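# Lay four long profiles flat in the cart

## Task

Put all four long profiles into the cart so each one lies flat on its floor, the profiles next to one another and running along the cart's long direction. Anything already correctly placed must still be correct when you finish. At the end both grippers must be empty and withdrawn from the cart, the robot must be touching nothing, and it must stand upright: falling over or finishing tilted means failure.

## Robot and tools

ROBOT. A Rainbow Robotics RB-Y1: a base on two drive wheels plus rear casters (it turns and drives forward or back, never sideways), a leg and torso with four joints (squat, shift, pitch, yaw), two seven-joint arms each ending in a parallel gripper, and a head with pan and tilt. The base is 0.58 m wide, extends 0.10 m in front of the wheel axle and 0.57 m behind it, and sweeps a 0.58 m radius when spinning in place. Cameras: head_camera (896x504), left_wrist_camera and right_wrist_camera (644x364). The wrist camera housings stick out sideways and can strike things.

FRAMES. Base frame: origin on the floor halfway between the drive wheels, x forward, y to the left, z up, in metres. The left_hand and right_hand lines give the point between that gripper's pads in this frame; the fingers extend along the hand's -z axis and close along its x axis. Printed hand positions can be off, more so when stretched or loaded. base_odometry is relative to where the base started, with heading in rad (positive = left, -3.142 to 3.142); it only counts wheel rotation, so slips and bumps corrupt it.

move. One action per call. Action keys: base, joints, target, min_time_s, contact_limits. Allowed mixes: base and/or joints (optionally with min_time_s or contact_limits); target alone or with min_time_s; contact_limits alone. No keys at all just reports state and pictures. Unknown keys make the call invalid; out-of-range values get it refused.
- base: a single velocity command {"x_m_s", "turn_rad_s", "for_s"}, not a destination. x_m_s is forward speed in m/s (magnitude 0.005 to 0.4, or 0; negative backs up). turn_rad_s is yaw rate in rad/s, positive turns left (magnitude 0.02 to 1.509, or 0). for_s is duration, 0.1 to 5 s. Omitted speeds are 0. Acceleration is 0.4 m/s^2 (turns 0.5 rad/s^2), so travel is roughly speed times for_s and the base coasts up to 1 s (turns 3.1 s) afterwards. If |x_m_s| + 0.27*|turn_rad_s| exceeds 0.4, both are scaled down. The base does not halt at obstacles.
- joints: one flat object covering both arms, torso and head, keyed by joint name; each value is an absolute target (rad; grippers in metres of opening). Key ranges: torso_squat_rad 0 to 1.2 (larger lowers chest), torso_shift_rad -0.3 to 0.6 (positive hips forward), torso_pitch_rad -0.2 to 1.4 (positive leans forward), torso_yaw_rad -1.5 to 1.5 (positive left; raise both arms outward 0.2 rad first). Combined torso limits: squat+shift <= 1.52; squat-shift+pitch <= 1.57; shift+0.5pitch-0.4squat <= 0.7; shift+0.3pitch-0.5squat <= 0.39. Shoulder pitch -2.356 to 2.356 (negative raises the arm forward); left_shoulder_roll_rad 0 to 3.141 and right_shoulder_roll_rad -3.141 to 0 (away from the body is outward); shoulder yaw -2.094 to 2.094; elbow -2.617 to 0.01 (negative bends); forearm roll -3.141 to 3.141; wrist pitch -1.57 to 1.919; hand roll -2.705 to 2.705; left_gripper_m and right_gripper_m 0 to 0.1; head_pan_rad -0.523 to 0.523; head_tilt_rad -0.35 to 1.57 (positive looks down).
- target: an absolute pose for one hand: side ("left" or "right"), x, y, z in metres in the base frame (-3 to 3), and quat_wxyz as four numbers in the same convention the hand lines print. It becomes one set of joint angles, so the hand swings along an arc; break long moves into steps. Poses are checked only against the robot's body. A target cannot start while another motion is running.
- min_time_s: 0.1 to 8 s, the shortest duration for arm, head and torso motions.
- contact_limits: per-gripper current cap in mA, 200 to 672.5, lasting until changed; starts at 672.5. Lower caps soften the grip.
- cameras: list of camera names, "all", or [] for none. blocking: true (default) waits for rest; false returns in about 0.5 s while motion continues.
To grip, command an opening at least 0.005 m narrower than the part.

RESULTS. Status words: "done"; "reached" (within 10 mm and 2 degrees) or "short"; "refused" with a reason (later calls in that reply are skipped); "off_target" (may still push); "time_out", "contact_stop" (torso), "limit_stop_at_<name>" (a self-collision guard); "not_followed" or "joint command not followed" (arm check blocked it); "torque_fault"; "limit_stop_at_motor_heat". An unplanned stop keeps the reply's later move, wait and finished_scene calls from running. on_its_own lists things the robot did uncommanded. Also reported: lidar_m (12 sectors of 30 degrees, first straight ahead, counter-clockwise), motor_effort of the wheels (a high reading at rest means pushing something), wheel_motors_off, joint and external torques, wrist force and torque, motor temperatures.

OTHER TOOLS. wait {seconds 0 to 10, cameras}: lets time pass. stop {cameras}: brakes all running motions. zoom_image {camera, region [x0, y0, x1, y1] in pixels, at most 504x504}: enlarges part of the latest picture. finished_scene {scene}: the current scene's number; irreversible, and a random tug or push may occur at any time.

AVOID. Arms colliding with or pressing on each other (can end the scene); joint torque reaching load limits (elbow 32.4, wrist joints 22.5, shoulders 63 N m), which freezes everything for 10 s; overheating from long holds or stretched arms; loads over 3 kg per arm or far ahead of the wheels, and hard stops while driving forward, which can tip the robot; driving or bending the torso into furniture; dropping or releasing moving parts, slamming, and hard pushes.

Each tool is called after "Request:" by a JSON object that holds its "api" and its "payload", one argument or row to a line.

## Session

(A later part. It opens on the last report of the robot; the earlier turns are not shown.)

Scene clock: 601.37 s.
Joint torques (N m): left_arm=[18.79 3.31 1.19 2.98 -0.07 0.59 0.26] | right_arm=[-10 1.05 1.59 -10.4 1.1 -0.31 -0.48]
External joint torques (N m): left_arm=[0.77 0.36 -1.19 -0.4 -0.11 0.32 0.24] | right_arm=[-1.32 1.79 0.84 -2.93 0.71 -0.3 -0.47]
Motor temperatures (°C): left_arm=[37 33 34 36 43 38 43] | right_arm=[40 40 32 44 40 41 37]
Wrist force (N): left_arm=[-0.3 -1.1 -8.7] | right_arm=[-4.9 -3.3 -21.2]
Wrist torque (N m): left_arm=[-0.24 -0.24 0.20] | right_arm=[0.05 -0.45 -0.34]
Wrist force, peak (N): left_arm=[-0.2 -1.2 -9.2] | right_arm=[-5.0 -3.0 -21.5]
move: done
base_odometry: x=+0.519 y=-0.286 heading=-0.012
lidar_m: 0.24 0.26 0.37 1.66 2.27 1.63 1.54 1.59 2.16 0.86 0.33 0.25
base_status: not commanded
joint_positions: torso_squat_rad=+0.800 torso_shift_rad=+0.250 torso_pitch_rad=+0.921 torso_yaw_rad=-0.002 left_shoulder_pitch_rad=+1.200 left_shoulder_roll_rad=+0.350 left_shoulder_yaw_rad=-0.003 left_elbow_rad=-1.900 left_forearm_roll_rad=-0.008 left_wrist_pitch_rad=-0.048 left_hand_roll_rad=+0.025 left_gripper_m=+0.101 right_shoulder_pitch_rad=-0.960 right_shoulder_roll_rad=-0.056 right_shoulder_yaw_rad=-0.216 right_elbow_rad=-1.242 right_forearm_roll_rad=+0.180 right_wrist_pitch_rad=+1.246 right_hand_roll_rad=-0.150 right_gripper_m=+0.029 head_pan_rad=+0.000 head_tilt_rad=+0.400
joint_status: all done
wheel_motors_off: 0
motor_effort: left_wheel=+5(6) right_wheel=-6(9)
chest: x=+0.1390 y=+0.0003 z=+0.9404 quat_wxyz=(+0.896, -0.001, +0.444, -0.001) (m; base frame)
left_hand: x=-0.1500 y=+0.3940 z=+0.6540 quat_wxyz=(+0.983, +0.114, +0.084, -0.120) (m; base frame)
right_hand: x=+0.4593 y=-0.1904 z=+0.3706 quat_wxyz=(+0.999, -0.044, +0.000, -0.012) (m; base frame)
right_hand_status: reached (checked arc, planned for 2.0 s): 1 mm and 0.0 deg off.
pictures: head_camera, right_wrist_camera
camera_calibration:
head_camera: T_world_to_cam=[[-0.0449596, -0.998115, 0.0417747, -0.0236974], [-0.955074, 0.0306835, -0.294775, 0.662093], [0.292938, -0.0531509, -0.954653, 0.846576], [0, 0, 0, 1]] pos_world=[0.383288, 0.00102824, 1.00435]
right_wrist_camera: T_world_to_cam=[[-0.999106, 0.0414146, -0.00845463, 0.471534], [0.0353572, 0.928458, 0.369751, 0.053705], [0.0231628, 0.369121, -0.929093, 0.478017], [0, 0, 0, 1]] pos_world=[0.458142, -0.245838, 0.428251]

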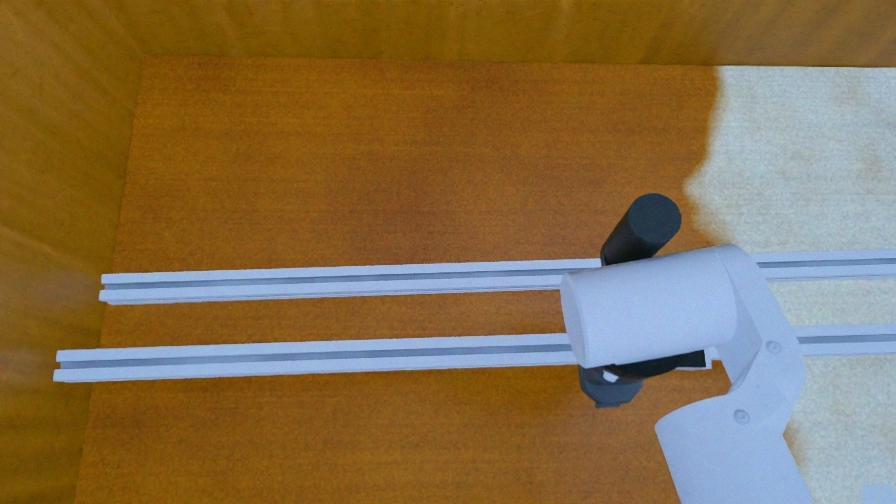

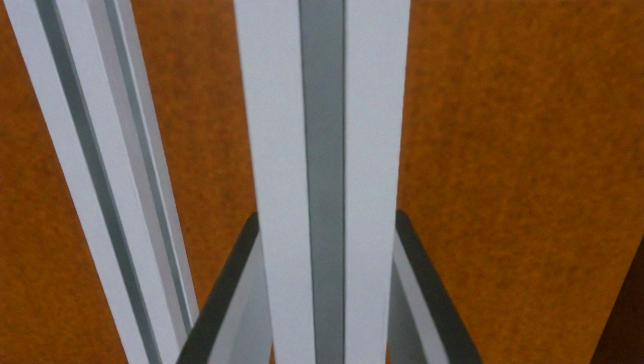

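Request:
{"api": "move", "payload": {
  "target": {"side":"right","x":0.462,"y":-0.191,"z":0.318,"quat_wxyz":[0.999,-0.044,0,-0.012]},
  "min_time_s": 2,
  "cameras": ["head_camera"]
}}

Request:
{"api": "move", "payload": {
  "target": {"side":"right","x":0.462,"y":-0.191,"z":0.305,"quat_wxyz":[0.999,-0.044,0,-0.012]},
  "min_time_s": 1.5,
  "cameras": []
}}

Scene clock: 607.67 s.
Joint torques (N m): left_arm=[18.81 2.71 2.14 2.65 -0.14 0.45 0.29] | right_arm=[-12.77 -3.81 -0.23 -8.69 0.46 0.04 -0.61]
External joint torques (N m): left_arm=[0.79 -0.24 -0.23 -0.73 -0.17 0.17 0.28] | right_arm=[-2.7 -2.2 -0.69 -2.62 0.13 0.05 -0.61]
Motor temperatures (°C): left_arm=[37 33 34 36 43 38 43] | right_arm=[39 40 32 43 40 41 37]
Wrist force (N): left_arm=[-0.3 -1.1 -9.0] | right_arm=[-4.9 -2.9 -21.1]
Wrist torque (N m): left_arm=[-0.23 -0.22 0.21] | right_arm=[0.19 -0.47 -0.37]
Wrist force, peak (N): left_arm=[-0.2 -1.2 -9.2] | right_arm=[-5.1 -3.0 -21.8]
move: done
base_odometry: x=+0.519 y=-0.286 heading=-0.012
lidar_m: 0.24 0.26 0.37 1.66 2.25 1.63 1.54 1.59 2.16 0.86 0.34 0.25
base_status: not commanded
joint_positions: torso_squat_rad=+0.800 torso_shift_rad=+0.250 torso_pitch_rad=+0.921 torso_yaw_rad=-0.002 left_shoulder_pitch_rad=+1.200 left_shoulder_roll_rad=+0.350 left_shoulder_yaw_rad=-0.003 left_elbow_rad=-1.900 left_forearm_roll_rad=-0.008 left_wrist_pitch_rad=-0.048 left_hand_roll_rad=+0.025 left_gripper_m=+0.101 right_shoulder_pitch_rad=-1.114 right_shoulder_roll_rad=-0.117 right_shoulder_yaw_rad=-0.226 right_elbow_rad=-0.798 right_forearm_roll_rad=+0.172 right_wrist_pitch_rad=+0.967 right_hand_roll_rad=-0.219 right_gripper_m=+0.029 head_pan_rad=+0.000 head_tilt_rad=+0.400
joint_status: all done
wheel_motors_off: 0
motor_effort: left_wheel=+5(6) right_wheel=-5(9)
chest: x=+0.1390 y=+0.0003 z=+0.9404 quat_wxyz=(+0.896, -0.001, +0.444, -0.001) (m; base frame)
left_hand: x=-0.1500 y=+0.3940 z=+0.6540 quat_wxyz=(+0.983, +0.114, +0.084, -0.120) (m; base frame)
right_hand: x=+0.4613 y=-0.1908 z=+0.3179 quat_wxyz=(+0.999, -0.044, +0.000, -0.012) (m; base frame)
right_hand_status: reached (checked arc, planned for 2.0 s): 1 mm and 0.0 deg off.
pictures: head_camera
camera_calibration:
head_camera: T_world_to_cam=[[-0.0449597, -0.998115, 0.0417746, -0.0236974], [-0.955074, 0.0306835, -0.294775, 0.662093], [0.292938, -0.0531508, -0.954653, 0.846576], [0, 0, 0, 1]] pos_world=[0.383288, 0.00102814, 1.00435]

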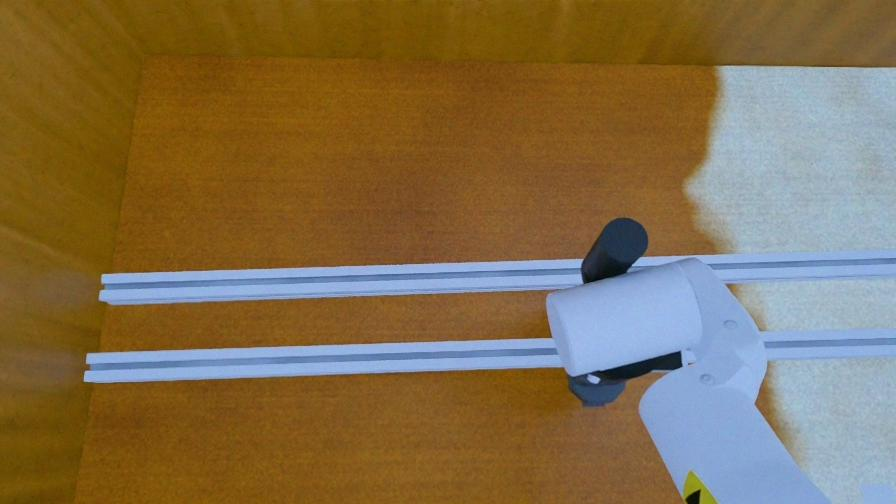

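Scene clock: 609.50 s.
Joint torques (N m): left_arm=[18.83 2.71 1.87 3.02 0.02 0.42 0.33] | right_arm=[-13.35 -4.97 0.12 -7.79 1.3 -0.08 -0.65]
External joint torques (N m): left_arm=[0.81 -0.24 -0.51 -0.36 -0.01 0.15 0.32] | right_arm=[-2.77 -3.06 -0.27 -2.3 0.99 -0.08 -0.65]
Motor temperatures (°C): left_arm=[38 33 34 36 43 38 43] | right_arm=[39 40 32 43 40 41 37]
Wrist force (N): left_arm=[-0.3 -1.3 -8.8] | right_arm=[-5.3 -2.9 -21.1]
Wrist torque (N m): left_arm=[-0.23 -0.25 0.24] | right_arm=[0.29 -0.46 -0.31]
Wrist force, peak (N): left_arm=[-0.3 -1.6 -9.0] | right_arm=[-5.4 -3.0 -21.5]
move: done
base_odometry: x=+0.519 y=-0.286 heading=-0.012
lidar_m: 0.24 0.25 0.37 1.65 2.27 1.63 1.54 1.59 2.16 0.85 0.34 0.25
base_status: not commanded
joint_positions: torso_squat_rad=+0.800 torso_shift_rad=+0.250 torso_pitch_rad=+0.921 torso_yaw_rad=-0.002 left_shoulder_pitch_rad=+1.200 left_shoulder_roll_rad=+0.350 left_shoulder_yaw_rad=-0.003 left_elbow_rad=-1.900 left_forearm_roll_rad=-0.008 left_wrist_pitch_rad=-0.048 left_hand_roll_rad=+0.025 left_gripper_m=+0.101 right_shoulder_pitch_rad=-1.176 right_shoulder_roll_rad=-0.137 right_shoulder_yaw_rad=-0.228 right_elbow_rad=-0.638 right_forearm_roll_rad=+0.173 right_wrist_pitch_rad=+0.869 right_hand_roll_rad=-0.243 right_gripper_m=+0.029 head_pan_rad=+0.000 head_tilt_rad=+0.400
joint_status: all done
wheel_motors_off: 0
motor_effort: left_wheel=+5(6) right_wheel=-7(8)
chest: x=+0.1390 y=+0.0003 z=+0.9404 quat_wxyz=(+0.896, -0.001, +0.444, -0.001) (m; base frame)
left_hand: x=-0.1500 y=+0.3940 z=+0.6540 quat_wxyz=(+0.983, +0.114, +0.084, -0.120) (m; base frame)
right_hand: x=+0.4610 y=-0.1908 z=+0.3054 quat_wxyz=(+0.999, -0.043, -0.001, -0.012) (m; base frame)
right_hand_status: reached (checked arc, planned for 1.5 s): 1 mm and 0.2 deg off.
pictures: none
No camera images: "cameras" was empty.

Request:
{"api": "move", "payload": {
  "target": {"side":"right","x":0.462,"y":-0.191,"z":0.297,"quat_wxyz":[0.999,-0.044,0,-0.012]},
  "min_time_s": 1.5,
  "cameras": []
}}

Request:
{"api": "move", "payload": {
  "target": {"side":"right","x":0.462,"y":-0.191,"z":0.291,"quat_wxyz":[0.999,-0.044,0,-0.012]},
  "min_time_s": 1.5,
  "cameras": ["head_camera"]
}}

Scene clock: 614.83 s.
Joint torques (N m): left_arm=[19.59 2.55 2.17 3 -0.17 0.34 0.28] | right_arm=[-0.05 -1.43 -0.31 2.05 0.2 -1.32 -0.49]
External joint torques (N m): left_arm=[1.58 -0.41 -0.21 -0.36 -0.2 0.08 0.27] | right_arm=[11.25 0.84 -0.66 7.02 -0.08 -1.31 -0.49]
Motor temperatures (°C): left_arm=[38 33 34 36 43 38 43] | right_arm=[39 40 32 43 40 41 37]
Wrist force (N): left_arm=[-0.3 -1.7 -8.6] | right_arm=[-5.8 -5.4 39.5]
Wrist torque (N m): left_arm=[-0.16 -0.22 0.19] | right_arm=[-0.01 0.46 -0.38]
Wrist force, peak (N): left_arm=[-0.6 -1.3 -9.1] | right_arm=[10.5 -6.5 44.6]
move: done
base_odometry: x=+0.519 y=-0.286 heading=-0.012
lidar_m: 0.24 0.26 0.36 1.66 2.26 1.63 1.55 1.59 2.15 0.85 0.34 0.25
base_status: not commanded
joint_positions: torso_squat_rad=+0.800 torso_shift_rad=+0.249 torso_pitch_rad=+0.918 torso_yaw_rad=-0.002 left_shoulder_pitch_rad=+1.200 left_shoulder_roll_rad=+0.350 left_shoulder_yaw_rad=-0.003 left_elbow_rad=-1.900 left_forearm_roll_rad=-0.008 left_wrist_pitch_rad=-0.048 left_hand_roll_rad=+0.025 left_gripper_m=+0.101 right_shoulder_pitch_rad=-1.246 right_shoulder_roll_rad=-0.157 right_shoulder_yaw_rad=-0.228 right_elbow_rad=-0.483 right_forearm_roll_rad=+0.178 right_wrist_pitch_rad=+0.780 right_hand_roll_rad=-0.269 right_gripper_m=+0.030 head_pan_rad=+0.000 head_tilt_rad=+0.400
joint_status: all done
wheel_motors_off: 0
motor_effort: left_wheel=+5(6) right_wheel=-8(10)
chest: x=+0.1382 y=+0.0004 z=+0.9410 quat_wxyz=(+0.896, -0.001, +0.443, -0.001) (m; base frame)
left_hand: x=-0.1502 y=+0.3940 z=+0.6537 quat_wxyz=(+0.983, +0.114, +0.082, -0.120) (m; base frame)
right_hand: x=+0.4651 y=-0.1905 z=+0.3001 quat_wxyz=(+0.999, -0.043, -0.006, -0.012) (m; base frame)
right_hand_status: reached (checked arc, planned for 1.5 s): 4 mm and 0.7 deg off.
pictures: none
No camera images: "cameras" was empty.

Scene clock: 616.67 s.
Joint torques (N m): left_arm=[19.24 2.43 1.68 2.96 -0.16 0.18 0.32] | right_arm=[12.21 0.79 1.47 4.29 0.4 -12.95 -0.49]
External joint torques (N m): left_arm=[1.23 -0.52 -0.7 -0.34 -0.19 -0.08 0.31] | right_arm=[24.32 3.54 1.18 8.47 0.15 -12.9 -0.5]
Motor temperatures (°C): left_arm=[38 33 34 36 43 38 43] | right_arm=[39 40 32 43 40 41 37]
Wrist force (N): left_arm=[-0.6 -1.2 -9.0] | right_arm=[-31.2 -23.7 191.7]
Wrist torque (N m): left_arm=[-0.23 -0.25 0.20] | right_arm=[0.68 4.54 -0.47]
Wrist force, peak (N): left_arm=[-0.5 -1.1 -9.2] | right_arm=[-33.3 -22.8 193.4]
move: done
base_odometry: x=+0.519 y=-0.286 heading=-0.012
lidar_m: 0.24 0.26 0.37 1.66 2.26 1.63 1.54 1.59 2.16 0.85 0.34 0.25
base_status: not commanded
joint_positions: torso_squat_rad=+0.800 torso_shift_rad=+0.248 torso_pitch_rad=+0.914 torso_yaw_rad=-0.003 left_shoulder_pitch_rad=+1.200 left_shoulder_roll_rad=+0.350 left_shoulder_yaw_rad=-0.003 left_elbow_rad=-1.900 left_forearm_roll_rad=-0.008 left_wrist_pitch_rad=-0.048 left_hand_roll_rad=+0.025 left_gripper_m=+0.101 right_shoulder_pitch_rad=-1.337 right_shoulder_roll_rad=-0.183 right_shoulder_yaw_rad=-0.226 right_elbow_rad=-0.269 right_forearm_roll_rad=+0.184 right_wrist_pitch_rad=+0.645 right_hand_roll_rad=-0.303 right_gripper_m=+0.030 head_pan_rad=+0.000 head_tilt_rad=+0.400
joint_status: all done
wheel_motors_off: 0
motor_effort: left_wheel=+6(7) right_wheel=+2(10)
chest: x=+0.1364 y=+0.0008 z=+0.9421 quat_wxyz=(+0.897, -0.001, +0.441, -0.001) (m; base frame)
left_hand: x=-0.1505 y=+0.3941 z=+0.6530 quat_wxyz=(+0.983, +0.114, +0.080, -0.120) (m; base frame)
right_hand: x=+0.4672 y=-0.1911 z=+0.2967 quat_wxyz=(+0.999, -0.041, -0.016, -0.012) (m; base frame)
right_hand_status: reached (checked arc, as near as the solve gets, planned for 1.5 s): 8 mm and 1.8 deg off.
pictures: head_camera
camera_calibration:
head_camera: T_world_to_cam=[[-0.0456147, -0.998021, 0.0432795, -0.0247118], [-0.952992, 0.0304838, -0.301459, 0.666111], [0.299543, -0.054996, -0.952496, 0.846129], [0, 0, 0, 1]] pos_world=[0.380219, 0.00156521, 1.00781]

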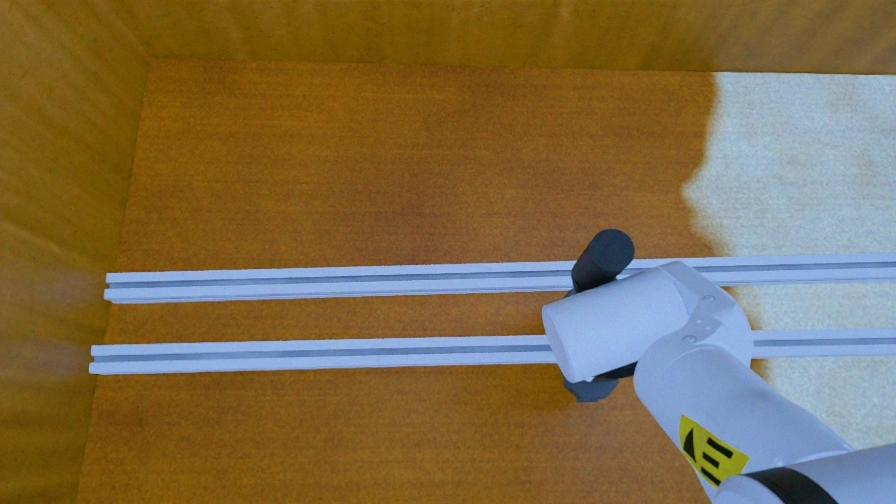

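Request:
{"api": "move", "payload": {
  "target": {"side":"right","x":0.463,"y":-0.191,"z":0.300,"quat_wxyz":[0.999,-0.044,0,-0.012]},
  "min_time_s": 1.5,
  "cameras": []
}}

Request:
{"api": "move", "payload": {
  "joints": {"right_gripper_m":0.055},
  "cameras": []
}}

Request:
{"api": "move", "payload": {
  "target": {"side":"right","x":0.462,"y":-0.19,"z":0.36,"quat_wxyz":[0.999,-0.04,0,-0.012]},
  "min_time_s": 1.5,
  "cameras": ["head_camera","right_wrist_camera"]
}}

Request:
{"api": "move", "payload": {
  "target": {"side":"right","x":0.462,"y":-0.19,"z":0.46,"quat_wxyz":[0.999,-0.04,0,-0.012]},
  "min_time_s": 1.5,
  "cameras": []
}}

Request:
{"api": "move", "payload": {
  "target": {"side":"right","x":0.462,"y":-0.19,"z":0.56,"quat_wxyz":[0.999,-0.04,-0.05,-0.012]},
  "min_time_s": 1.5,
  "cameras": []
}}

Scene clock: 623.73 s.
Joint torques (N m): left_arm=[18.51 3.16 1.73 2.77 -0.14 0.41 0.5] | right_arm=[4.65 6.31 -0.15 4.91 -1.11 -1.46 0.65]
External joint torques (N m): left_arm=[0.5 0.21 -0.64 -0.58 -0.18 0.15 0.49] | right_arm=[16.94 9.05 -0.46 9.16 -1.37 -1.48 0.65]
Motor temperatures (°C): left_arm=[38 33 34 36 43 38 43] | right_arm=[39 40 32 43 40 45 37]
Wrist force (N): left_arm=[-0.5 -1.1 -8.2] | right_arm=[-1.4 -18.9 66.1]
Wrist torque (N m): left_arm=[-0.24 -0.25 0.21] | right_arm=[0.84 1.11 -0.76]
Wrist force, peak (N): left_arm=[-0.4 -1.4 -9.2] | right_arm=[-31.0 -23.8 192.6]
move: done
base_odometry: x=+0.519 y=-0.286 heading=-0.012
lidar_m: 0.24 0.26 0.37 1.67 2.26 1.63 1.54 1.59 2.15 0.85 0.33 0.26
base_status: not commanded
joint_positions: torso_squat_rad=+0.800 torso_shift_rad=+0.249 torso_pitch_rad=+0.917 torso_yaw_rad=-0.003 left_shoulder_pitch_rad=+1.200 left_shoulder_roll_rad=+0.350 left_shoulder_yaw_rad=-0.003 left_elbow_rad=-1.900 left_forearm_roll_rad=-0.008 left_wrist_pitch_rad=-0.048 left_hand_roll_rad=+0.025 left_gripper_m=+0.101 right_shoulder_pitch_rad=-1.347 right_shoulder_roll_rad=-0.184 right_shoulder_yaw_rad=-0.228 right_elbow_rad=-0.279 right_forearm_roll_rad=+0.182 right_wrist_pitch_rad=+0.694 right_hand_roll_rad=-0.299 right_gripper_m=+0.030 head_pan_rad=+0.000 head_tilt_rad=+0.400
joint_status: all done
wheel_motors_off: 0
motor_effort: left_wheel=+8(8) right_wheel=+2(3)
chest: x=+0.1376 y=+0.0006 z=+0.9413 quat_wxyz=(+0.897, -0.001, +0.442, -0.001) (m; base frame)
left_hand: x=-0.1503 y=+0.3941 z=+0.6534 quat_wxyz=(+0.983, +0.114, +0.082, -0.120) (m; base frame)
right_hand: x=+0.4669 y=-0.1911 z=+0.2988 quat_wxyz=(+0.999, -0.045, +0.000, -0.012) (m; base frame)
right_hand_status: reached (checked arc, planned for 1.5 s): 4 mm and 0.1 deg off.
pictures: none
No camera images: "cameras" was empty.

Scene clock: 624.50 s.
Joint torques (N m): left_arm=[18.92 2.76 1.68 2.72 -0.28 0.19 0.3] | right_arm=[14.19 7.36 -0.37 12.71 -0.62 5.1 0.01]
External joint torques (N m): left_arm=[0.9 -0.19 -0.7 -0.63 -0.32 -0.08 0.29] | right_arm=[26.55 10.09 -0.68 17 -0.87 5.1 0.01]
Motor temperatures (°C): left_arm=[38 33 34 36 43 38 43] | right_arm=[39 40 32 43 40 45 37]
Wrist force (N): left_arm=[-0.4 -1.0 -8.3] | right_arm=[20.0 -6.3 39.7]
Wrist torque (N m): left_arm=[-0.26 -0.23 0.21] | right_arm=[0.40 0.41 -0.41]
Wrist force, peak (N): left_arm=[-0.3 -1.4 -9.0] | right_arm=[-2.0 -19.0 65.2]
move: done
base_odometry: x=+0.519 y=-0.286 heading=-0.012
lidar_m: 0.24 0.26 0.37 1.66 2.25 1.62 1.54 1.59 2.15 0.86 0.33 0.25
base_status: not commanded
joint_positions: torso_squat_rad=+0.800 torso_shift_rad=+0.249 torso_pitch_rad=+0.917 torso_yaw_rad=-0.002 left_shoulder_pitch_rad=+1.200 left_shoulder_roll_rad=+0.350 left_shoulder_yaw_rad=-0.003 left_elbow_rad=-1.900 left_forearm_roll_rad=-0.008 left_wrist_pitch_rad=-0.048 left_hand_roll_rad=+0.025 left_gripper_m=+0.101 right_shoulder_pitch_rad=-1.349 right_shoulder_roll_rad=-0.184 right_shoulder_yaw_rad=-0.228 right_elbow_rad=-0.281 right_forearm_roll_rad=+0.182 right_wrist_pitch_rad=+0.692 right_hand_roll_rad=-0.299 right_gripper_m=+0.055 head_pan_rad=+0.000 head_tilt_rad=+0.400
joint_status: all done
wheel_motors_off: 0
motor_effort: left_wheel=+5(8) right_wheel=-10(11)
chest: x=+0.1379 y=+0.0006 z=+0.9411 quat_wxyz=(+0.897, -0.001, +0.443, -0.001) (m; base frame)
left_hand: x=-0.1503 y=+0.3941 z=+0.6536 quat_wxyz=(+0.983, +0.114, +0.082, -0.120) (m; base frame)
right_hand: x=+0.4696 y=-0.1901 z=+0.2993 quat_wxyz=(+0.999, -0.044, -0.003, -0.012) (m; base frame)
pictures: none
No camera images: "cameras" was empty.

Scene clock: 634.80 s.
Joint torques (N m): left_arm=[19.06 2.04 2.3 2.98 0.03 0.3 0.34] | right_arm=[12.62 2.76 0.12 12.12 -0.29 4.43 -0.04]
External joint torques (N m): left_arm=[1.04 -0.91 -0.08 -0.37 0 0.03 0.33] | right_arm=[24.55 5.2 -0.21 16.53 -0.55 4.37 -0.04]
External joint torques when the fault began: right_arm=[49.24 13.75 -0.72 33.22 -2.03 13.51 0.75]
Motor temperatures (°C): left_arm=[38 33 34 36 43 38 43] | right_arm=[39 40 32 43 40 44 37]
Wrist force (N): left_arm=[-0.4 -1.2 -8.4] | right_arm=[4.0 -8.1 55.2]
Wrist torque (N m): left_arm=[-0.22 -0.25 0.22] | right_arm=[0.49 -2.92 -0.52]
Wrist force, peak (N): left_arm=[-0.3 -1.2 -9.2] | right_arm=[26.0 -7.1 80.8]
move: torque_fault
TORQUE FAULT: right_elbow_rad reached its load limit. The robot stopped for 10 seconds, dropped its targets and accepts commands again. The stop added 9.3 s to the call.
base_odometry: x=+0.519 y=-0.286 heading=-0.012
lidar_m: 0.24 0.25 0.37 1.66 2.26 1.63 1.54 1.59 2.15 0.86 0.34 0.25
base_status: not commanded
joint_positions: torso_squat_rad=+0.800 torso_shift_rad=+0.249 torso_pitch_rad=+0.917 torso_yaw_rad=-0.002 left_shoulder_pitch_rad=+1.200 left_shoulder_roll_rad=+0.350 left_shoulder_yaw_rad=-0.003 left_elbow_rad=-1.900 left_forearm_roll_rad=-0.008 left_wrist_pitch_rad=-0.048 left_hand_roll_rad=+0.025 left_gripper_m=+0.101 right_shoulder_pitch_rad=-1.315 right_shoulder_roll_rad=-0.170 right_shoulder_yaw_rad=-0.226 right_elbow_rad=-0.343 right_forearm_roll_rad=+0.179 right_wrist_pitch_rad=+0.755 right_hand_roll_rad=-0.279 right_gripper_m=+0.055 head_pan_rad=+0.000 head_tilt_rad=+0.400
joint_status: right_shoulder_pitch_rad torque_fault (moved +0.034 of +0.358); right_shoulder_roll_rad torque_fault (moved +0.014 of +0.108); right_elbow_rad torque_fault (moved -0.062 of -0.870); right_forearm_roll_rad torque_fault (moved -0.003 of -0.022); right_wrist_pitch_rad torque_fault (moved +0.063 of +0.500); right_hand_roll_rad torque_fault (moved +0.020 of +0.137); the others done
wheel_motors_off: 0
on_its_own: right_shoulder_pitch_rad is held at -1.309, not at your -0.992, since a torque_fault; right_shoulder_roll_rad is held at -0.169, not at your -0.076, since a torque_fault; right_elbow_rad is held at -0.339, not at your -1.151, since a torque_fault; right_forearm_roll_rad is held at +0.179, not at your +0.160, since a torque_fault; right_wrist_pitch_rad is held at +0.756, not at your +1.192, since a torque_fault; right_hand_roll_rad is held at -0.279, not at your -0.162, since a torque_fault
motor_effort: left_wheel=+7(18) right_wheel=-13(22)
chest: x=+0.1378 y=+0.0006 z=+0.9412 quat_wxyz=(+0.897, -0.001, +0.443, -0.001) (m; base frame)
left_hand: x=-0.1503 y=+0.3941 z=+0.6536 quat_wxyz=(+0.983, +0.114, +0.082, -0.120) (m; base frame)
right_hand: x=+0.4579 y=-0.1887 z=+0.2986 quat_wxyz=(+0.999, -0.046, +0.015, -0.005) (m; base frame)
right_hand_status: short (checked arc, planned for 1.5 s): torque_fault, 62 mm and 2.0 deg off.
pictures: head_camera, right_wrist_camera
camera_calibration:
head_camera: T_world_to_cam=[[-0.0449497, -0.998095, 0.0422513, -0.0239591], [-0.954058, 0.0303482, -0.29808, 0.66415], [0.29623, -0.0537088, -0.953605, 0.846313], [0, 0, 0, 1]] pos_world=[0.381858, 0.00138531, 1.00603]
right_wrist_camera: T_world_to_cam=[[-0.999328, 0.0293915, 0.0219051, 0.458235], [0.0353628, 0.930349, 0.364967, 0.0806245], [-0.00965244, 0.365496, -0.930763, 0.42545], [0, 0, 0, 1]] pos_world=[0.459183, -0.243978, 0.35653]

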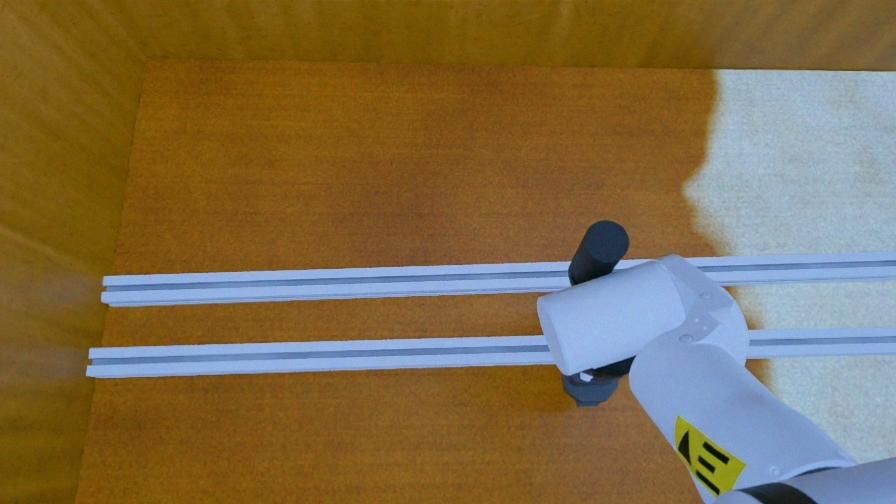

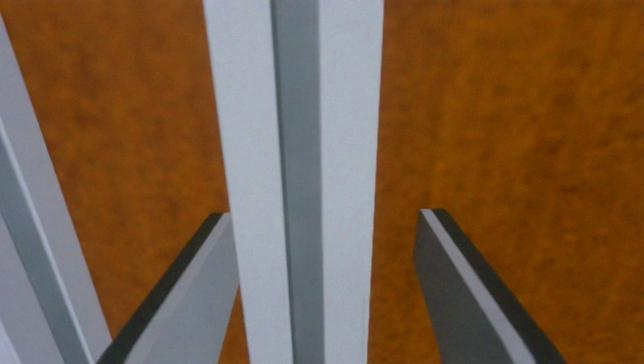

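not run: a stop that you did not command came earlier in this reply.

not run: a stop that you did not command came earlier in this reply.

Request:
{"api": "move", "payload": {
  "joints": {"torso_squat_rad":0.72},
  "min_time_s": 2,
  "cameras": ["right_wrist_camera"]
}}

Scene clock: 641.60 s.
Joint torques (N m): left_arm=[19.05 2.74 1.99 3.13 -0.2 0.67 0.38] | right_arm=[-10.9 -0.57 0.04 -4.42 0.08 0.24 0.03]
External joint torques (N m): left_arm=[1.03 -0.2 -0.39 -0.25 -0.24 0.39 0.36] | right_arm=[0.76 1.78 -0.28 -0.14 -0.17 0.15 0.03]
Motor temperatures (°C): left_arm=[38 33 34 36 43 38 43] | right_arm=[38 40 32 43 40 44 37]
Wrist force (N): left_arm=[-0.4 -1.1 -8.5] | right_arm=[-5.0 -3.8 -12.5]
Wrist torque (N m): left_arm=[-0.23 -0.22 0.19] | right_arm=[0.07 -0.56 -0.31]
Wrist force, peak (N): left_arm=[-0.3 -1.4 -9.1] | right_arm=[4.2 -8.1 55.5]
move: done
base_odometry: x=+0.519 y=-0.286 heading=-0.012
lidar_m: 0.24 0.26 0.37 1.66 2.25 1.63 1.54 1.60 2.16 0.87 0.34 0.25
base_status: not commanded
joint_positions: torso_squat_rad=+0.720 torso_shift_rad=+0.250 torso_pitch_rad=+0.920 torso_yaw_rad=-0.002 left_shoulder_pitch_rad=+1.200 left_shoulder_roll_rad=+0.350 left_shoulder_yaw_rad=-0.003 left_elbow_rad=-1.900 left_forearm_roll_rad=-0.008 left_wrist_pitch_rad=-0.048 left_hand_roll_rad=+0.025 left_gripper_m=+0.101 right_shoulder_pitch_rad=-1.309 right_shoulder_roll_rad=-0.169 right_shoulder_yaw_rad=-0.226 right_elbow_rad=-0.339 right_forearm_roll_rad=+0.179 right_wrist_pitch_rad=+0.756 right_hand_roll_rad=-0.279 right_gripper_m=+0.055 head_pan_rad=+0.000 head_tilt_rad=+0.400
joint_status: all done
wheel_motors_off: 0
on_its_own: right_shoulder_pitch_rad is held at -1.309, not at your -0.992, since a torque_fault; right_shoulder_roll_rad is held at -0.169, not at your -0.076, since a torque_fault; right_elbow_rad is held at -0.339, not at your -1.151, since a torque_fault; right_forearm_roll_rad is held at +0.179, not at your +0.160, since a torque_fault; right_wrist_pitch_rad is held at +0.756, not at your +1.192, since a torque_fault; right_hand_roll_rad is held at -0.279, not at your -0.162, since a torque_fault
motor_effort: left_wheel=+7(8) right_wheel=-10(14)
chest: x=+0.1485 y=+0.0004 z=+0.9778 quat_wxyz=(+0.896, -0.001, +0.444, -0.001) (m; base frame)
left_hand: x=-0.1405 y=+0.3940 z=+0.6912 quat_wxyz=(+0.983, +0.114, +0.084, -0.120) (m; base frame)
right_hand: x=+0.4603 y=-0.1898 z=+0.3321 quat_wxyz=(+0.999, -0.047, +0.023, -0.006) (m; base frame)
pictures: right_wrist_camera
camera_calibration:
right_wrist_camera: T_world_to_cam=[[-0.998879, 0.0305756, 0.0361457, 0.455235], [0.0416355, 0.930756, 0.363263, 0.0671057], [-0.0225358, 0.36436, -0.930985, 0.462793], [0, 0, 0, 1]] pos_world=[0.46236, -0.245001, 0.390021]

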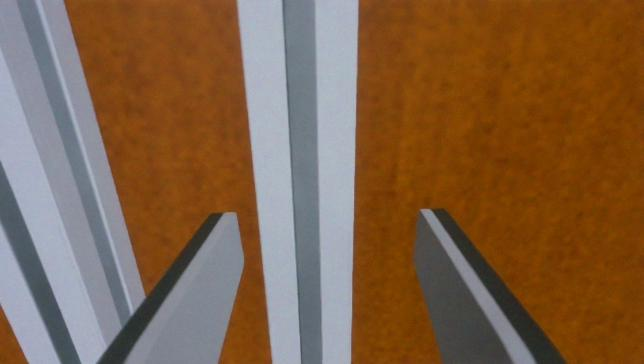

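Request:
{"api": "move", "payload": {
  "joints": {"torso_squat_rad":0.45},
  "cameras": []
}}

Request:
{"api": "move", "payload": {
  "joints": {"torso_pitch_rad":0.5,"torso_shift_rad":0},
  "cameras": ["head_camera"]
}}

Scene clock: 648.27 s.
Joint torques (N m): left_arm=[19.33 2.88 1.27 2.9 -0.02 0.62 0.11] | right_arm=[-10.88 -0.34 -0.04 -5.1 0.16 0.07 0.17]
External joint torques (N m): left_arm=[1.31 -0.07 -1.1 -0.48 -0.06 0.35 0.09] | right_arm=[0.78 2.01 -0.36 -0.82 -0.09 -0.02 0.18]
Motor temperatures (°C): left_arm=[38 33 34 36 43 38 43] | right_arm=[38 40 32 43 40 43 37]
Wrist force (N): left_arm=[-0.4 -1.2 -8.5] | right_arm=[-4.6 -4.1 -12.1]
Wrist torque (N m): left_arm=[-0.21 -0.23 0.22] | right_arm=[0.06 -0.48 -0.34]
Wrist force, peak (N): left_arm=[-0.5 -1.2 -9.0] | right_arm=[-5.0 -4.1 -12.9]
move: done
base_odometry: x=+0.519 y=-0.286 heading=-0.012
lidar_m: 0.24 0.26 0.37 1.65 2.25 1.62 1.54 1.59 2.15 0.86 0.34 0.25
base_status: not commanded
joint_positions: torso_squat_rad=+0.450 torso_shift_rad=+0.250 torso_pitch_rad=+0.920 torso_yaw_rad=-0.002 left_shoulder_pitch_rad=+1.200 left_shoulder_roll_rad=+0.350 left_shoulder_yaw_rad=-0.003 left_elbow_rad=-1.900 left_forearm_roll_rad=-0.008 left_wrist_pitch_rad=-0.048 left_hand_roll_rad=+0.025 left_gripper_m=+0.101 right_shoulder_pitch_rad=-1.309 right_shoulder_roll_rad=-0.169 right_shoulder_yaw_rad=-0.226 right_elbow_rad=-0.339 right_forearm_roll_rad=+0.179 right_wrist_pitch_rad=+0.756 right_hand_roll_rad=-0.279 right_gripper_m=+0.055 head_pan_rad=+0.000 head_tilt_rad=+0.400
joint_status: all done
wheel_motors_off: 0
on_its_own: right_shoulder_pitch_rad is held at -1.309, not at your -0.992, since a torque_fault; right_shoulder_roll_rad is held at -0.169, not at your -0.076, since a torque_fault; right_elbow_rad is held at -0.339, not at your -1.151, since a torque_fault; right_forearm_roll_rad is held at +0.179, not at your +0.160, since a torque_fault; right_wrist_pitch_rad is held at +0.756, not at your +1.192, since a torque_fault; right_hand_roll_rad is held at -0.279, not at your -0.162, since a torque_fault
motor_effort: left_wheel=+6(8) right_wheel=-8(9)
chest: x=+0.1742 y=+0.0004 z=+1.0786 quat_wxyz=(+0.896, -0.001, +0.444, -0.001) (m; base frame)
left_hand: x=-0.1147 y=+0.3941 z=+0.7920 quat_wxyz=(+0.983, +0.114, +0.083, -0.120) (m; base frame)
right_hand: x=+0.4859 y=-0.1898 z=+0.4329 quat_wxyz=(+0.999, -0.047, +0.023, -0.006) (m; base frame)
pictures: none
No camera images: "cameras" was empty.

Scene clock: 650.87 s.
Joint torques (N m): left_arm=[16.42 4.4 2.86 -0.68 -0.03 -0.53 0.12] | right_arm=[-19.52 -4.4 -0.19 -8.92 0.46 -0.52 0.28]
External joint torques (N m): left_arm=[0.93 0.04 -0.59 0.02 -0.09 -0.05 0.13] | right_arm=[0.9 1.5 -0.6 -1.31 0.01 0.15 0.26]
Motor temperatures (°C): left_arm=[38 33 34 36 43 38 43] | right_arm=[38 40 32 42 40 43 37]
Wrist force (N): left_arm=[-2.8 -1.8 -8.5] | right_arm=[-7.3 -4.0 -11.8]
Wrist torque (N m): left_arm=[-0.19 -0.37 0.27] | right_arm=[0.05 -0.62 -0.37]
Wrist force, peak (N): left_arm=[-3.3 -1.6 -8.6] | right_arm=[-7.4 -4.2 -11.9]
move: done
base_odometry: x=+0.519 y=-0.286 heading=-0.012
lidar_m: 0.24 0.26 0.37 1.66 2.26 1.63 1.54 1.59 2.17 0.86 0.33 0.25
base_status: not commanded
joint_positions: torso_squat_rad=+0.450 torso_shift_rad=+0.000 torso_pitch_rad=+0.500 torso_yaw_rad=-0.002 left_shoulder_pitch_rad=+1.200 left_shoulder_roll_rad=+0.350 left_shoulder_yaw_rad=-0.003 left_elbow_rad=-1.900 left_forearm_roll_rad=-0.008 left_wrist_pitch_rad=-0.048 left_hand_roll_rad=+0.025 left_gripper_m=+0.101 right_shoulder_pitch_rad=-1.309 right_shoulder_roll_rad=-0.169 right_shoulder_yaw_rad=-0.226 right_elbow_rad=-0.339 right_forearm_roll_rad=+0.179 right_wrist_pitch_rad=+0.756 right_hand_roll_rad=-0.279 right_gripper_m=+0.055 head_pan_rad=+0.000 head_tilt_rad=+0.400
joint_status: all done
wheel_motors_off: 0
on_its_own: right_shoulder_pitch_rad is held at -1.309, not at your -0.992, since a torque_fault; right_shoulder_roll_rad is held at -0.169, not at your -0.076, since a torque_fault; right_elbow_rad is held at -0.339, not at your -1.151, since a torque_fault; right_forearm_roll_rad is held at +0.179, not at your +0.160, since a torque_fault; right_wrist_pitch_rad is held at +0.756, not at your +1.192, since a torque_fault; right_hand_roll_rad is held at -0.279, not at your -0.162, since a torque_fault
motor_effort: left_wheel=+7(7) right_wheel=-5(9)
chest: x=-0.0797 y=+0.0004 z=+1.1824 quat_wxyz=(+0.969, -0.001, +0.247, -0.001) (m; base frame)
left_hand: x=-0.2266 y=+0.3941 z=+0.8028 quat_wxyz=(+0.978, +0.137, -0.123, -0.094) (m; base frame)
right_hand: x=+0.4683 y=-0.1898 z=+0.7199 quat_wxyz=(+0.981, -0.045, -0.186, -0.015) (m; base frame)
pictures: head_camera
camera_calibration:
head_camera: T_world_to_cam=[[-0.0580952, -0.998111, 0.0199873, -0.018798], [-0.751524, 0.0305461, -0.658998, 0.971418], [0.657143, -0.0533056, -0.751879, 0.930927], [0, 0, 0, 1]] pos_world=[0.1172, 0.00118809, 1.34048]

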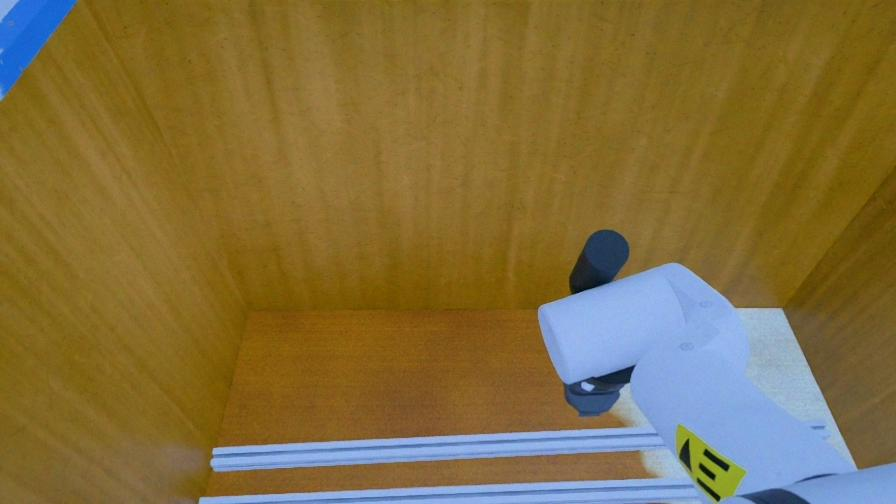

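Request:
{"api": "move", "payload": {
  "target": {"side":"right","x":0.46,"y":-0.19,"z":0.85,"quat_wxyz":[0.981,-0.045,-0.186,-0.015]},
  "min_time_s": 1.5,
  "cameras": []
}}

Request:
{"api": "move", "payload": {
  "base": {"x_m_s":-0.25,"for_s":2.15},
  "cameras": []
}}

Request:
{"api": "move", "payload": {
  "joints": {"torso_squat_rad":0.8,"right_shoulder_pitch_rad":0.2,"right_shoulder_roll_rad":-0.15,"right_shoulder_yaw_rad":0,"right_elbow_rad":-1.8,"right_forearm_roll_rad":0,"right_wrist_pitch_rad":-0.3,"right_hand_roll_rad":1.57,"right_gripper_m":0.046},
  "base": {"turn_rad_s":0.6,"for_s":2.63},
  "cameras": ["head_camera"]
}}

Scene clock: 658.67 s.
Joint torques (N m): left_arm=[16.92 3.75 2.31 -0.93 0.01 -0.16 0.32] | right_arm=[-18.75 -3.19 0.4 -10.61 0.54 -1.07 -0.08]
External joint torques (N m): left_arm=[1.43 -0.61 -1.14 -0.24 -0.05 0.31 0.33] | right_arm=[-0.08 1.19 -0.28 -1.5 0.06 -0.35 -0.1]
Motor temperatures (°C): left_arm=[38 33 34 36 43 38 43] | right_arm=[39 40 32 42 40 43 37]
Wrist force (N): left_arm=[-2.5 -1.3 -8.6] | right_arm=[-7.1 -3.9 -11.6]
Wrist torque (N m): left_arm=[-0.24 -0.33 0.29] | right_arm=[0.01 -0.60 -0.41]
Wrist force, peak (N): left_arm=[-3.0 -1.6 -8.8] | right_arm=[-7.5 -4.1 -12.3]
move: done
base_odometry: x=+0.519 y=-0.286 heading=-0.012
lidar_m: 0.24 0.24 0.37 1.65 2.25 1.63 1.54 1.60 2.15 0.86 0.33 0.25
base_status: not commanded
joint_positions: torso_squat_rad=+0.450 torso_shift_rad=+0.000 torso_pitch_rad=+0.500 torso_yaw_rad=-0.002 left_shoulder_pitch_rad=+1.200 left_shoulder_roll_rad=+0.350 left_shoulder_yaw_rad=-0.003 left_elbow_rad=-1.900 left_forearm_roll_rad=-0.008 left_wrist_pitch_rad=-0.048 left_hand_roll_rad=+0.025 left_gripper_m=+0.101 right_shoulder_pitch_rad=-1.073 right_shoulder_roll_rad=-0.089 right_shoulder_yaw_rad=-0.230 right_elbow_rad=-1.299 right_forearm_roll_rad=+0.165 right_wrist_pitch_rad=+1.460 right_hand_roll_rad=-0.119 right_gripper_m=+0.055 head_pan_rad=+0.000 head_tilt_rad=+0.400
joint_status: all done
wheel_motors_off: 0
motor_effort: left_wheel=+7(7) right_wheel=-6(8)
chest: x=-0.0796 y=+0.0004 z=+1.1824 quat_wxyz=(+0.969, -0.001, +0.247, -0.001) (m; base frame)
left_hand: x=-0.2266 y=+0.3940 z=+0.8028 quat_wxyz=(+0.978, +0.137, -0.123, -0.094) (m; base frame)
right_hand: x=+0.4600 y=-0.1902 z=+0.8500 quat_wxyz=(+0.981, -0.045, -0.186, -0.015) (m; base frame)
right_hand_status: reached (checked arc, planned for 1.5 s): 0 mm and 0.0 deg off.
pictures: none
No camera images: "cameras" was empty.

Scene clock: 662.00 s.
Joint torques (N m): left_arm=[16.52 4.34 2.98 -1.49 -0.14 -0.62 0.14] | right_arm=[-18.18 -3.14 0.47 -10.37 0.75 -0.93 0.05]
External joint torques (N m): left_arm=[1.03 -0.03 -0.47 -0.79 -0.2 -0.14 0.14] | right_arm=[0.49 1.25 -0.21 -1.27 0.27 -0.2 0.03]
Motor temperatures (°C): left_arm=[38 33 34 36 43 38 43] | right_arm=[39 39 32 42 40 43 37]
Wrist force (N): left_arm=[-2.5 -1.6 -8.2] | right_arm=[-7.3 -4.1 -11.7]
Wrist torque (N m): left_arm=[-0.21 -0.34 0.25] | right_arm=[0.04 -0.60 -0.39]
Wrist force, peak (N): left_arm=[-3.3 -1.9 -8.7] | right_arm=[-7.3 -4.4 -12.1]
move: done
base_odometry: x=-0.023 y=-0.280 heading=-0.010
lidar_m: 0.79 0.83 1.38 4.25 1.48 1.07 0.99 1.03 1.40 3.69 1.07 0.81
base_status: done (sent for 2.17 of 2.17 s)
joint_positions: torso_squat_rad=+0.450 torso_shift_rad=+0.000 torso_pitch_rad=+0.500 torso_yaw_rad=-0.002 left_shoulder_pitch_rad=+1.200 left_shoulder_roll_rad=+0.350 left_shoulder_yaw_rad=-0.003 left_elbow_rad=-1.900 left_forearm_roll_rad=-0.008 left_wrist_pitch_rad=-0.048 left_hand_roll_rad=+0.025 left_gripper_m=+0.101 right_shoulder_pitch_rad=-1.073 right_shoulder_roll_rad=-0.089 right_shoulder_yaw_rad=-0.230 right_elbow_rad=-1.299 right_forearm_roll_rad=+0.165 right_wrist_pitch_rad=+1.460 right_hand_roll_rad=-0.119 right_gripper_m=+0.055 head_pan_rad=+0.000 head_tilt_rad=+0.400
joint_status: not commanded
wheel_motors_off: 0
motor_effort: left_wheel=+16(41) right_wheel=-12(31)
chest: x=-0.0797 y=+0.0004 z=+1.1824 quat_wxyz=(+0.969, -0.001, +0.247, -0.001) (m; base frame)
left_hand: x=-0.2267 y=+0.3941 z=+0.8028 quat_wxyz=(+0.978, +0.137, -0.123, -0.094) (m; base frame)
right_hand: x=+0.4600 y=-0.1902 z=+0.8500 quat_wxyz=(+0.981, -0.045, -0.186, -0.015) (m; base frame)
pictures: none
No camera images: "cameras" was empty.

Scene clock: 666.17 s.
Joint torques (N m): left_arm=[15.89 3.64 2.94 -1.23 0.02 -0.5 0] | right_arm=[0.62 -3.97 -1.08 -10.3 0.15 -2.04 -0.5]
External joint torques (N m): left_arm=[0.4 -0.73 -0.51 -0.54 -0.04 -0.02 0.01] | right_arm=[-1.57 -1.08 0.97 -1.61 0.09 -0.14 -0.48]
Motor temperatures (°C): left_arm=[38 33 34 36 43 38 43] | right_arm=[38 39 32 42 40 42 37]
Wrist force (N): left_arm=[-2.7 -2.3 -8.1] | right_arm=[-3.4 1.6 -7.6]
Wrist torque (N m): left_arm=[-0.11 -0.35 0.22] | right_arm=[-0.31 -0.37 -0.35]
Wrist force, peak (N): left_arm=[-2.9 -1.8 -8.7] | right_arm=[-8.9 -2.7 -11.2]
move: done
base_odometry: x=-0.023 y=-0.280 heading=+1.569
lidar_m: 4.00 1.43 1.05 1.01 1.05 1.43 3.79 1.08 0.81 0.79 0.84 1.38
base_status: done (sent for 2.63 of 2.63 s)
joint_positions: torso_squat_rad=+0.800 torso_shift_rad=+0.000 torso_pitch_rad=+0.500 torso_yaw_rad=-0.002 left_shoulder_pitch_rad=+1.200 left_shoulder_roll_rad=+0.350 left_shoulder_yaw_rad=-0.003 left_elbow_rad=-1.900 left_forearm_roll_rad=-0.008 left_wrist_pitch_rad=-0.048 left_hand_roll_rad=+0.025 left_gripper_m=+0.101 right_shoulder_pitch_rad=+0.200 right_shoulder_roll_rad=-0.150 right_shoulder_yaw_rad=+0.000 right_elbow_rad=-1.800 right_forearm_roll_rad=+0.000 right_wrist_pitch_rad=-0.300 right_hand_roll_rad=+1.570 right_gripper_m=+0.046 head_pan_rad=+0.000 head_tilt_rad=+0.400
joint_status: all done
wheel_motors_off: 0
motor_effort: left_wheel=+5(46) right_wheel=+15(49)
chest: x=-0.0797 y=+0.0003 z=+1.0398 quat_wxyz=(+0.969, -0.001, +0.247, -0.001) (m; base frame)
left_hand: x=-0.2266 y=+0.3940 z=+0.6602 quat_wxyz=(+0.978, +0.137, -0.123, -0.094) (m; base frame)
right_hand: x=+0.2494 y=-0.2725 z=+0.7025 quat_wxyz=(+0.492, -0.489, -0.423, +0.583) (m; base frame)
pictures: head_camera
camera_calibration:
head_camera: T_world_to_cam=[[-0.0580751, -0.998115, 0.0198663, -0.0159013], [-0.751391, 0.0306, -0.659147, 0.877559], [0.657297, -0.0532074, -0.751751, 0.823658], [0, 0, 0, 1]] pos_world=[0.117079, 0.00110005, 1.19794]

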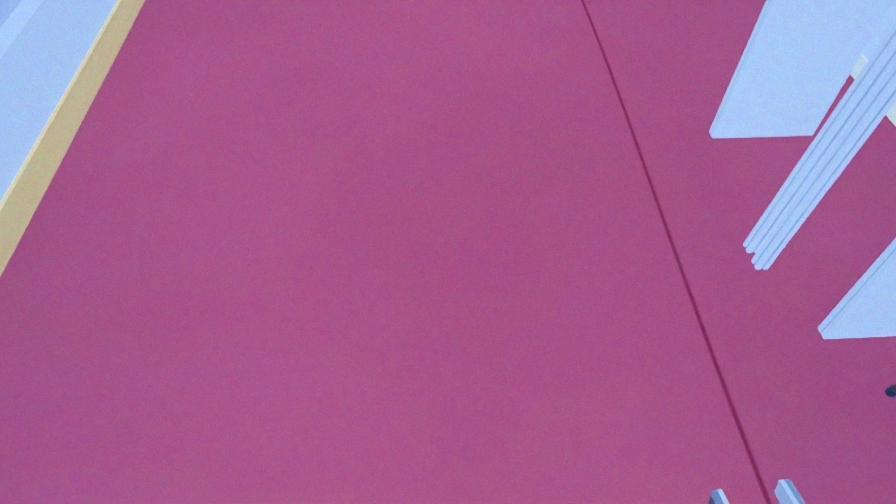

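Request:
{"api": "move", "payload": {
  "base": {"x_m_s":0.3,"for_s":4.17},
  "joints": {"torso_squat_rad":1.05},
  "cameras": []
}}

Request:
{"api": "move", "payload": {
  "base": {"turn_rad_s":-0.6,"for_s":2.63},
  "cameras": []
}}

Request:
{"api": "move", "payload": {
  "target": {"side":"right","x":0.42,"y":-0.185,"z":0.55,"quat_wxyz":[0.5,-0.5,-0.5,0.5]},
  "min_time_s": 1.5,
  "cameras": ["right_wrist_camera"]
}}

Request:
{"api": "move", "payload": {
  "base": {"x_m_s":0.25,"for_s":1.4},
  "cameras": ["right_wrist_camera"]
}}

Scene clock: 675.73 s.
Joint torques (N m): left_arm=[16.61 4.76 2.54 -1.04 -0.15 -0.16 0.08] | right_arm=[2 -4.12 -1.13 -10.18 0.33 -2.03 -0.58]
External joint torques (N m): left_arm=[1.13 0.4 -0.91 -0.34 -0.21 0.32 0.09] | right_arm=[-0.18 -1.23 0.91 -1.49 0.27 -0.13 -0.56]
Motor temperatures (°C): left_arm=[38 33 34 36 43 38 43] | right_arm=[38 39 32 42 40 42 37]
Wrist force (N): left_arm=[-3.0 -1.9 -8.3] | right_arm=[-3.9 2.1 -7.5]
Wrist torque (N m): left_arm=[-0.16 -0.44 0.25] | right_arm=[-0.41 -0.39 -0.32]
Wrist force, peak (N): left_arm=[-2.8 -1.9 -8.8] | right_arm=[-3.9 2.2 -8.0]
move: done
base_odometry: x=-0.021 y=+0.970 heading=+1.570
lidar_m: 4.02 1.44 1.06 1.02 1.06 1.43 3.84 1.16 1.02 0.89 1.00 2.20
base_status: done (sent for 4.17 of 4.17 s)
joint_positions: torso_squat_rad=+1.050 torso_shift_rad=+0.000 torso_pitch_rad=+0.500 torso_yaw_rad=-0.002 left_shoulder_pitch_rad=+1.200 left_shoulder_roll_rad=+0.350 left_shoulder_yaw_rad=-0.003 left_elbow_rad=-1.900 left_forearm_roll_rad=-0.008 left_wrist_pitch_rad=-0.048 left_hand_roll_rad=+0.025 left_gripper_m=+0.101 right_shoulder_pitch_rad=+0.200 right_shoulder_roll_rad=-0.150 right_shoulder_yaw_rad=+0.000 right_elbow_rad=-1.800 right_forearm_roll_rad=+0.000 right_wrist_pitch_rad=-0.300 right_hand_roll_rad=+1.570 right_gripper_m=+0.046 head_pan_rad=+0.000 head_tilt_rad=+0.400
joint_status: all done
wheel_motors_off: 0
motor_effort: left_wheel=+8(44) right_wheel=-11(49)
chest: x=-0.0796 y=+0.0003 z=+0.9003 quat_wxyz=(+0.969, -0.001, +0.247, -0.001) (m; base frame)
left_hand: x=-0.2266 y=+0.3940 z=+0.5209 quat_wxyz=(+0.978, +0.137, -0.123, -0.094) (m; base frame)
right_hand: x=+0.2495 y=-0.2725 z=+0.5630 quat_wxyz=(+0.492, -0.489, -0.423, +0.583) (m; base frame)
pictures: none
No camera images: "cameras" was empty.

Scene clock: 679.90 s.
Joint torques (N m): left_arm=[16.1 4.39 2.46 -1.18 -0.24 -0.37 -0.01] | right_arm=[1.98 -4.1 -0.83 -10.07 0.53 -2.02 -0.63]
External joint torques (N m): left_arm=[0.61 0.03 -0.99 -0.48 -0.3 0.1 0] | right_arm=[-0.21 -1.21 1.21 -1.38 0.47 -0.13 -0.62]
Motor temperatures (°C): left_arm=[38 33 34 36 43 38 43] | right_arm=[38 39 32 42 40 42 37]
Wrist force (N): left_arm=[-2.7 -1.8 -8.3] | right_arm=[-3.8 2.1 -7.4]
Wrist torque (N m): left_arm=[-0.18 -0.42 0.22] | right_arm=[-0.42 -0.40 -0.31]
Wrist force, peak (N): left_arm=[-3.2 -2.0 -8.5] | right_arm=[-4.0 2.0 -7.8]
move: done
base_odometry: x=-0.022 y=+0.970 heading=-0.010
lidar_m: 0.89 1.01 2.17 4.28 1.49 1.07 1.01 1.05 1.39 3.69 1.18 1.02
base_status: done (sent for 2.63 of 2.63 s)
joint_positions: torso_squat_rad=+1.050 torso_shift_rad=+0.000 torso_pitch_rad=+0.500 torso_yaw_rad=-0.002 left_shoulder_pitch_rad=+1.200 left_shoulder_roll_rad=+0.350 left_shoulder_yaw_rad=-0.003 left_elbow_rad=-1.900 left_forearm_roll_rad=-0.008 left_wrist_pitch_rad=-0.048 left_hand_roll_rad=+0.025 left_gripper_m=+0.101 right_shoulder_pitch_rad=+0.200 right_shoulder_roll_rad=-0.150 right_shoulder_yaw_rad=+0.000 right_elbow_rad=-1.800 right_forearm_roll_rad=+0.000 right_wrist_pitch_rad=-0.300 right_hand_roll_rad=+1.570 right_gripper_m=+0.046 head_pan_rad=+0.000 head_tilt_rad=+0.400
joint_status: not commanded
wheel_motors_off: 0
motor_effort: left_wheel=+16(36) right_wheel=+3(45)
chest: x=-0.0796 y=+0.0003 z=+0.9003 quat_wxyz=(+0.969, -0.001, +0.247, -0.001) (m; base frame)
left_hand: x=-0.2266 y=+0.3940 z=+0.5209 quat_wxyz=(+0.978, +0.137, -0.123, -0.094) (m; base frame)
right_hand: x=+0.2495 y=-0.2725 z=+0.5630 quat_wxyz=(+0.492, -0.489, -0.423, +0.583) (m; base frame)
pictures: none
No camera images: "cameras" was empty.

Scene clock: 681.73 s.
Joint torques (N m): left_arm=[16.35 4.18 2.74 -0.79 -0.29 -0.22 0.3] | right_arm=[-8.83 0.84 -0.29 -9.83 0.47 -2.13 -0.14]
External joint torques (N m): left_arm=[0.86 -0.18 -0.71 -0.1 -0.35 0.25 0.3] | right_arm=[0.17 1.28 -0.67 -1.07 0.14 -0.23 -0.13]
Motor temperatures (°C): left_arm=[37 33 34 36 43 38 43] | right_arm=[38 39 32 42 40 42 37]
Wrist force (N): left_arm=[-2.6 -1.6 -8.5] | right_arm=[-4.5 1.5 -6.0]
Wrist torque (N m): left_arm=[-0.21 -0.39 0.25] | right_arm=[-0.34 -0.48 -0.34]
Wrist force, peak (N): left_arm=[-3.0 -1.9 -8.6] | right_arm=[-4.3 2.2 -7.3]
move: done
base_odometry: x=-0.022 y=+0.970 heading=-0.010
lidar_m: 0.89 0.99 2.18 4.27 1.48 1.08 1.00 1.04 1.41 3.69 1.17 1.02
base_status: not commanded
joint_positions: torso_squat_rad=+1.050 torso_shift_rad=+0.000 torso_pitch_rad=+0.500 torso_yaw_rad=-0.002 left_shoulder_pitch_rad=+1.200 left_shoulder_roll_rad=+0.350 left_shoulder_yaw_rad=-0.003 left_elbow_rad=-1.900 left_forearm_roll_rad=-0.008 left_wrist_pitch_rad=-0.048 left_hand_roll_rad=+0.025 left_gripper_m=+0.101 right_shoulder_pitch_rad=-0.483 right_shoulder_roll_rad=+0.000 right_shoulder_yaw_rad=-0.079 right_elbow_rad=-1.145 right_forearm_roll_rad=-0.166 right_wrist_pitch_rad=-0.477 right_hand_roll_rad=+1.757 right_gripper_m=+0.046 head_pan_rad=+0.000 head_tilt_rad=+0.400
joint_status: all done
wheel_motors_off: 0
motor_effort: left_wheel=+16(17) right_wheel=+3(5)
chest: x=-0.0796 y=+0.0003 z=+0.9003 quat_wxyz=(+0.969, -0.001, +0.247, -0.001) (m; base frame)
left_hand: x=-0.2266 y=+0.3940 z=+0.5209 quat_wxyz=(+0.978, +0.137, -0.123, -0.094) (m; base frame)
right_hand: x=+0.4199 y=-0.1851 z=+0.5502 quat_wxyz=(+0.500, -0.499, -0.500, +0.501) (m; base frame)
right_hand_status: reached (checked arc, planned for 1.5 s): 0 mm and 0.1 deg off.
pictures: right_wrist_camera
camera_calibration:
right_wrist_camera: T_world_to_cam=[[0.00814137, -0.999811, -0.0176484, -0.177116], [-0.451437, 0.0120732, -0.892221, 0.7129], [0.892266, 0.015231, -0.451253, -0.0495224], [0, 0, 0, 1]] pos_world=[0.367458, -0.184936, 0.610591]

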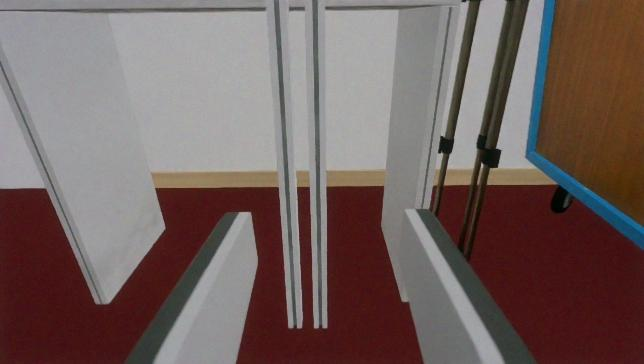

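Scene clock: 684.37 s.
Joint torques (N m): left_arm=[16.43 4.55 2.83 -0.82 -0.21 -0.29 0.15] | right_arm=[-8.58 1.06 -0.14 -9.76 0.48 -2.25 -0.08]
External joint torques (N m): left_arm=[0.94 0.19 -0.62 -0.13 -0.27 0.18 0.16] | right_arm=[0.42 1.5 -0.53 -1 0.14 -0.35 -0.07]
Motor temperatures (°C): left_arm=[37 33 34 36 43 38 43] | right_arm=[38 39 32 42 40 42 37]
Wrist force (N): left_arm=[-2.8 -1.4 -8.2] | right_arm=[-4.5 1.6 -6.1]
Wrist torque (N m): left_arm=[-0.24 -0.41 0.26] | right_arm=[-0.37 -0.48 -0.36]
Wrist force, peak (N): left_arm=[-2.8 -1.8 -8.6] | right_arm=[-4.6 1.7 -6.6]
move: done
base_odometry: x=+0.328 y=+0.967 heading=-0.010
lidar_m: 0.55 0.69 1.67 4.44 1.99 1.44 1.35 1.40 1.90 1.76 0.94 0.55
base_status: done (sent for 1.4 of 1.4 s)
joint_positions: torso_squat_rad=+1.050 torso_shift_rad=+0.000 torso_pitch_rad=+0.500 torso_yaw_rad=-0.002 left_shoulder_pitch_rad=+1.200 left_shoulder_roll_rad=+0.350 left_shoulder_yaw_rad=-0.003 left_elbow_rad=-1.900 left_forearm_roll_rad=-0.008 left_wrist_pitch_rad=-0.048 left_hand_roll_rad=+0.025 left_gripper_m=+0.101 right_shoulder_pitch_rad=-0.483 right_shoulder_roll_rad=+0.000 right_shoulder_yaw_rad=-0.079 right_elbow_rad=-1.145 right_forearm_roll_rad=-0.166 right_wrist_pitch_rad=-0.477 right_hand_roll_rad=+1.757 right_gripper_m=+0.046 head_pan_rad=+0.000 head_tilt_rad=+0.400
joint_status: not commanded
wheel_motors_off: 0
motor_effort: left_wheel=-11(50) right_wheel=+8(42)
chest: x=-0.0796 y=+0.0003 z=+0.9003 quat_wxyz=(+0.969, -0.001, +0.247, -0.001) (m; base frame)
left_hand: x=-0.2266 y=+0.3940 z=+0.5209 quat_wxyz=(+0.978, +0.137, -0.123, -0.094) (m; base frame)
right_hand: x=+0.4199 y=-0.1851 z=+0.5501 quat_wxyz=(+0.500, -0.499, -0.500, +0.501) (m; base frame)
pictures: right_wrist_camera
camera_calibration:
right_wrist_camera: T_world_to_cam=[[0.00809663, -0.999812, -0.0176339, -0.177131], [-0.451559, 0.0120784, -0.892159, 0.712844], [0.892204, 0.0151862, -0.451376, -0.0494398], [0, 0, 0, 1]] pos_world=[0.367436, -0.184957, 0.610531]

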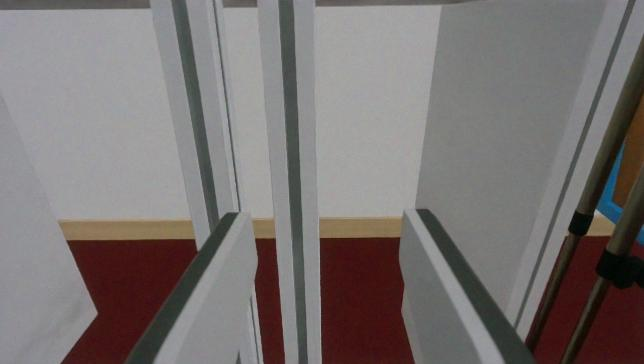

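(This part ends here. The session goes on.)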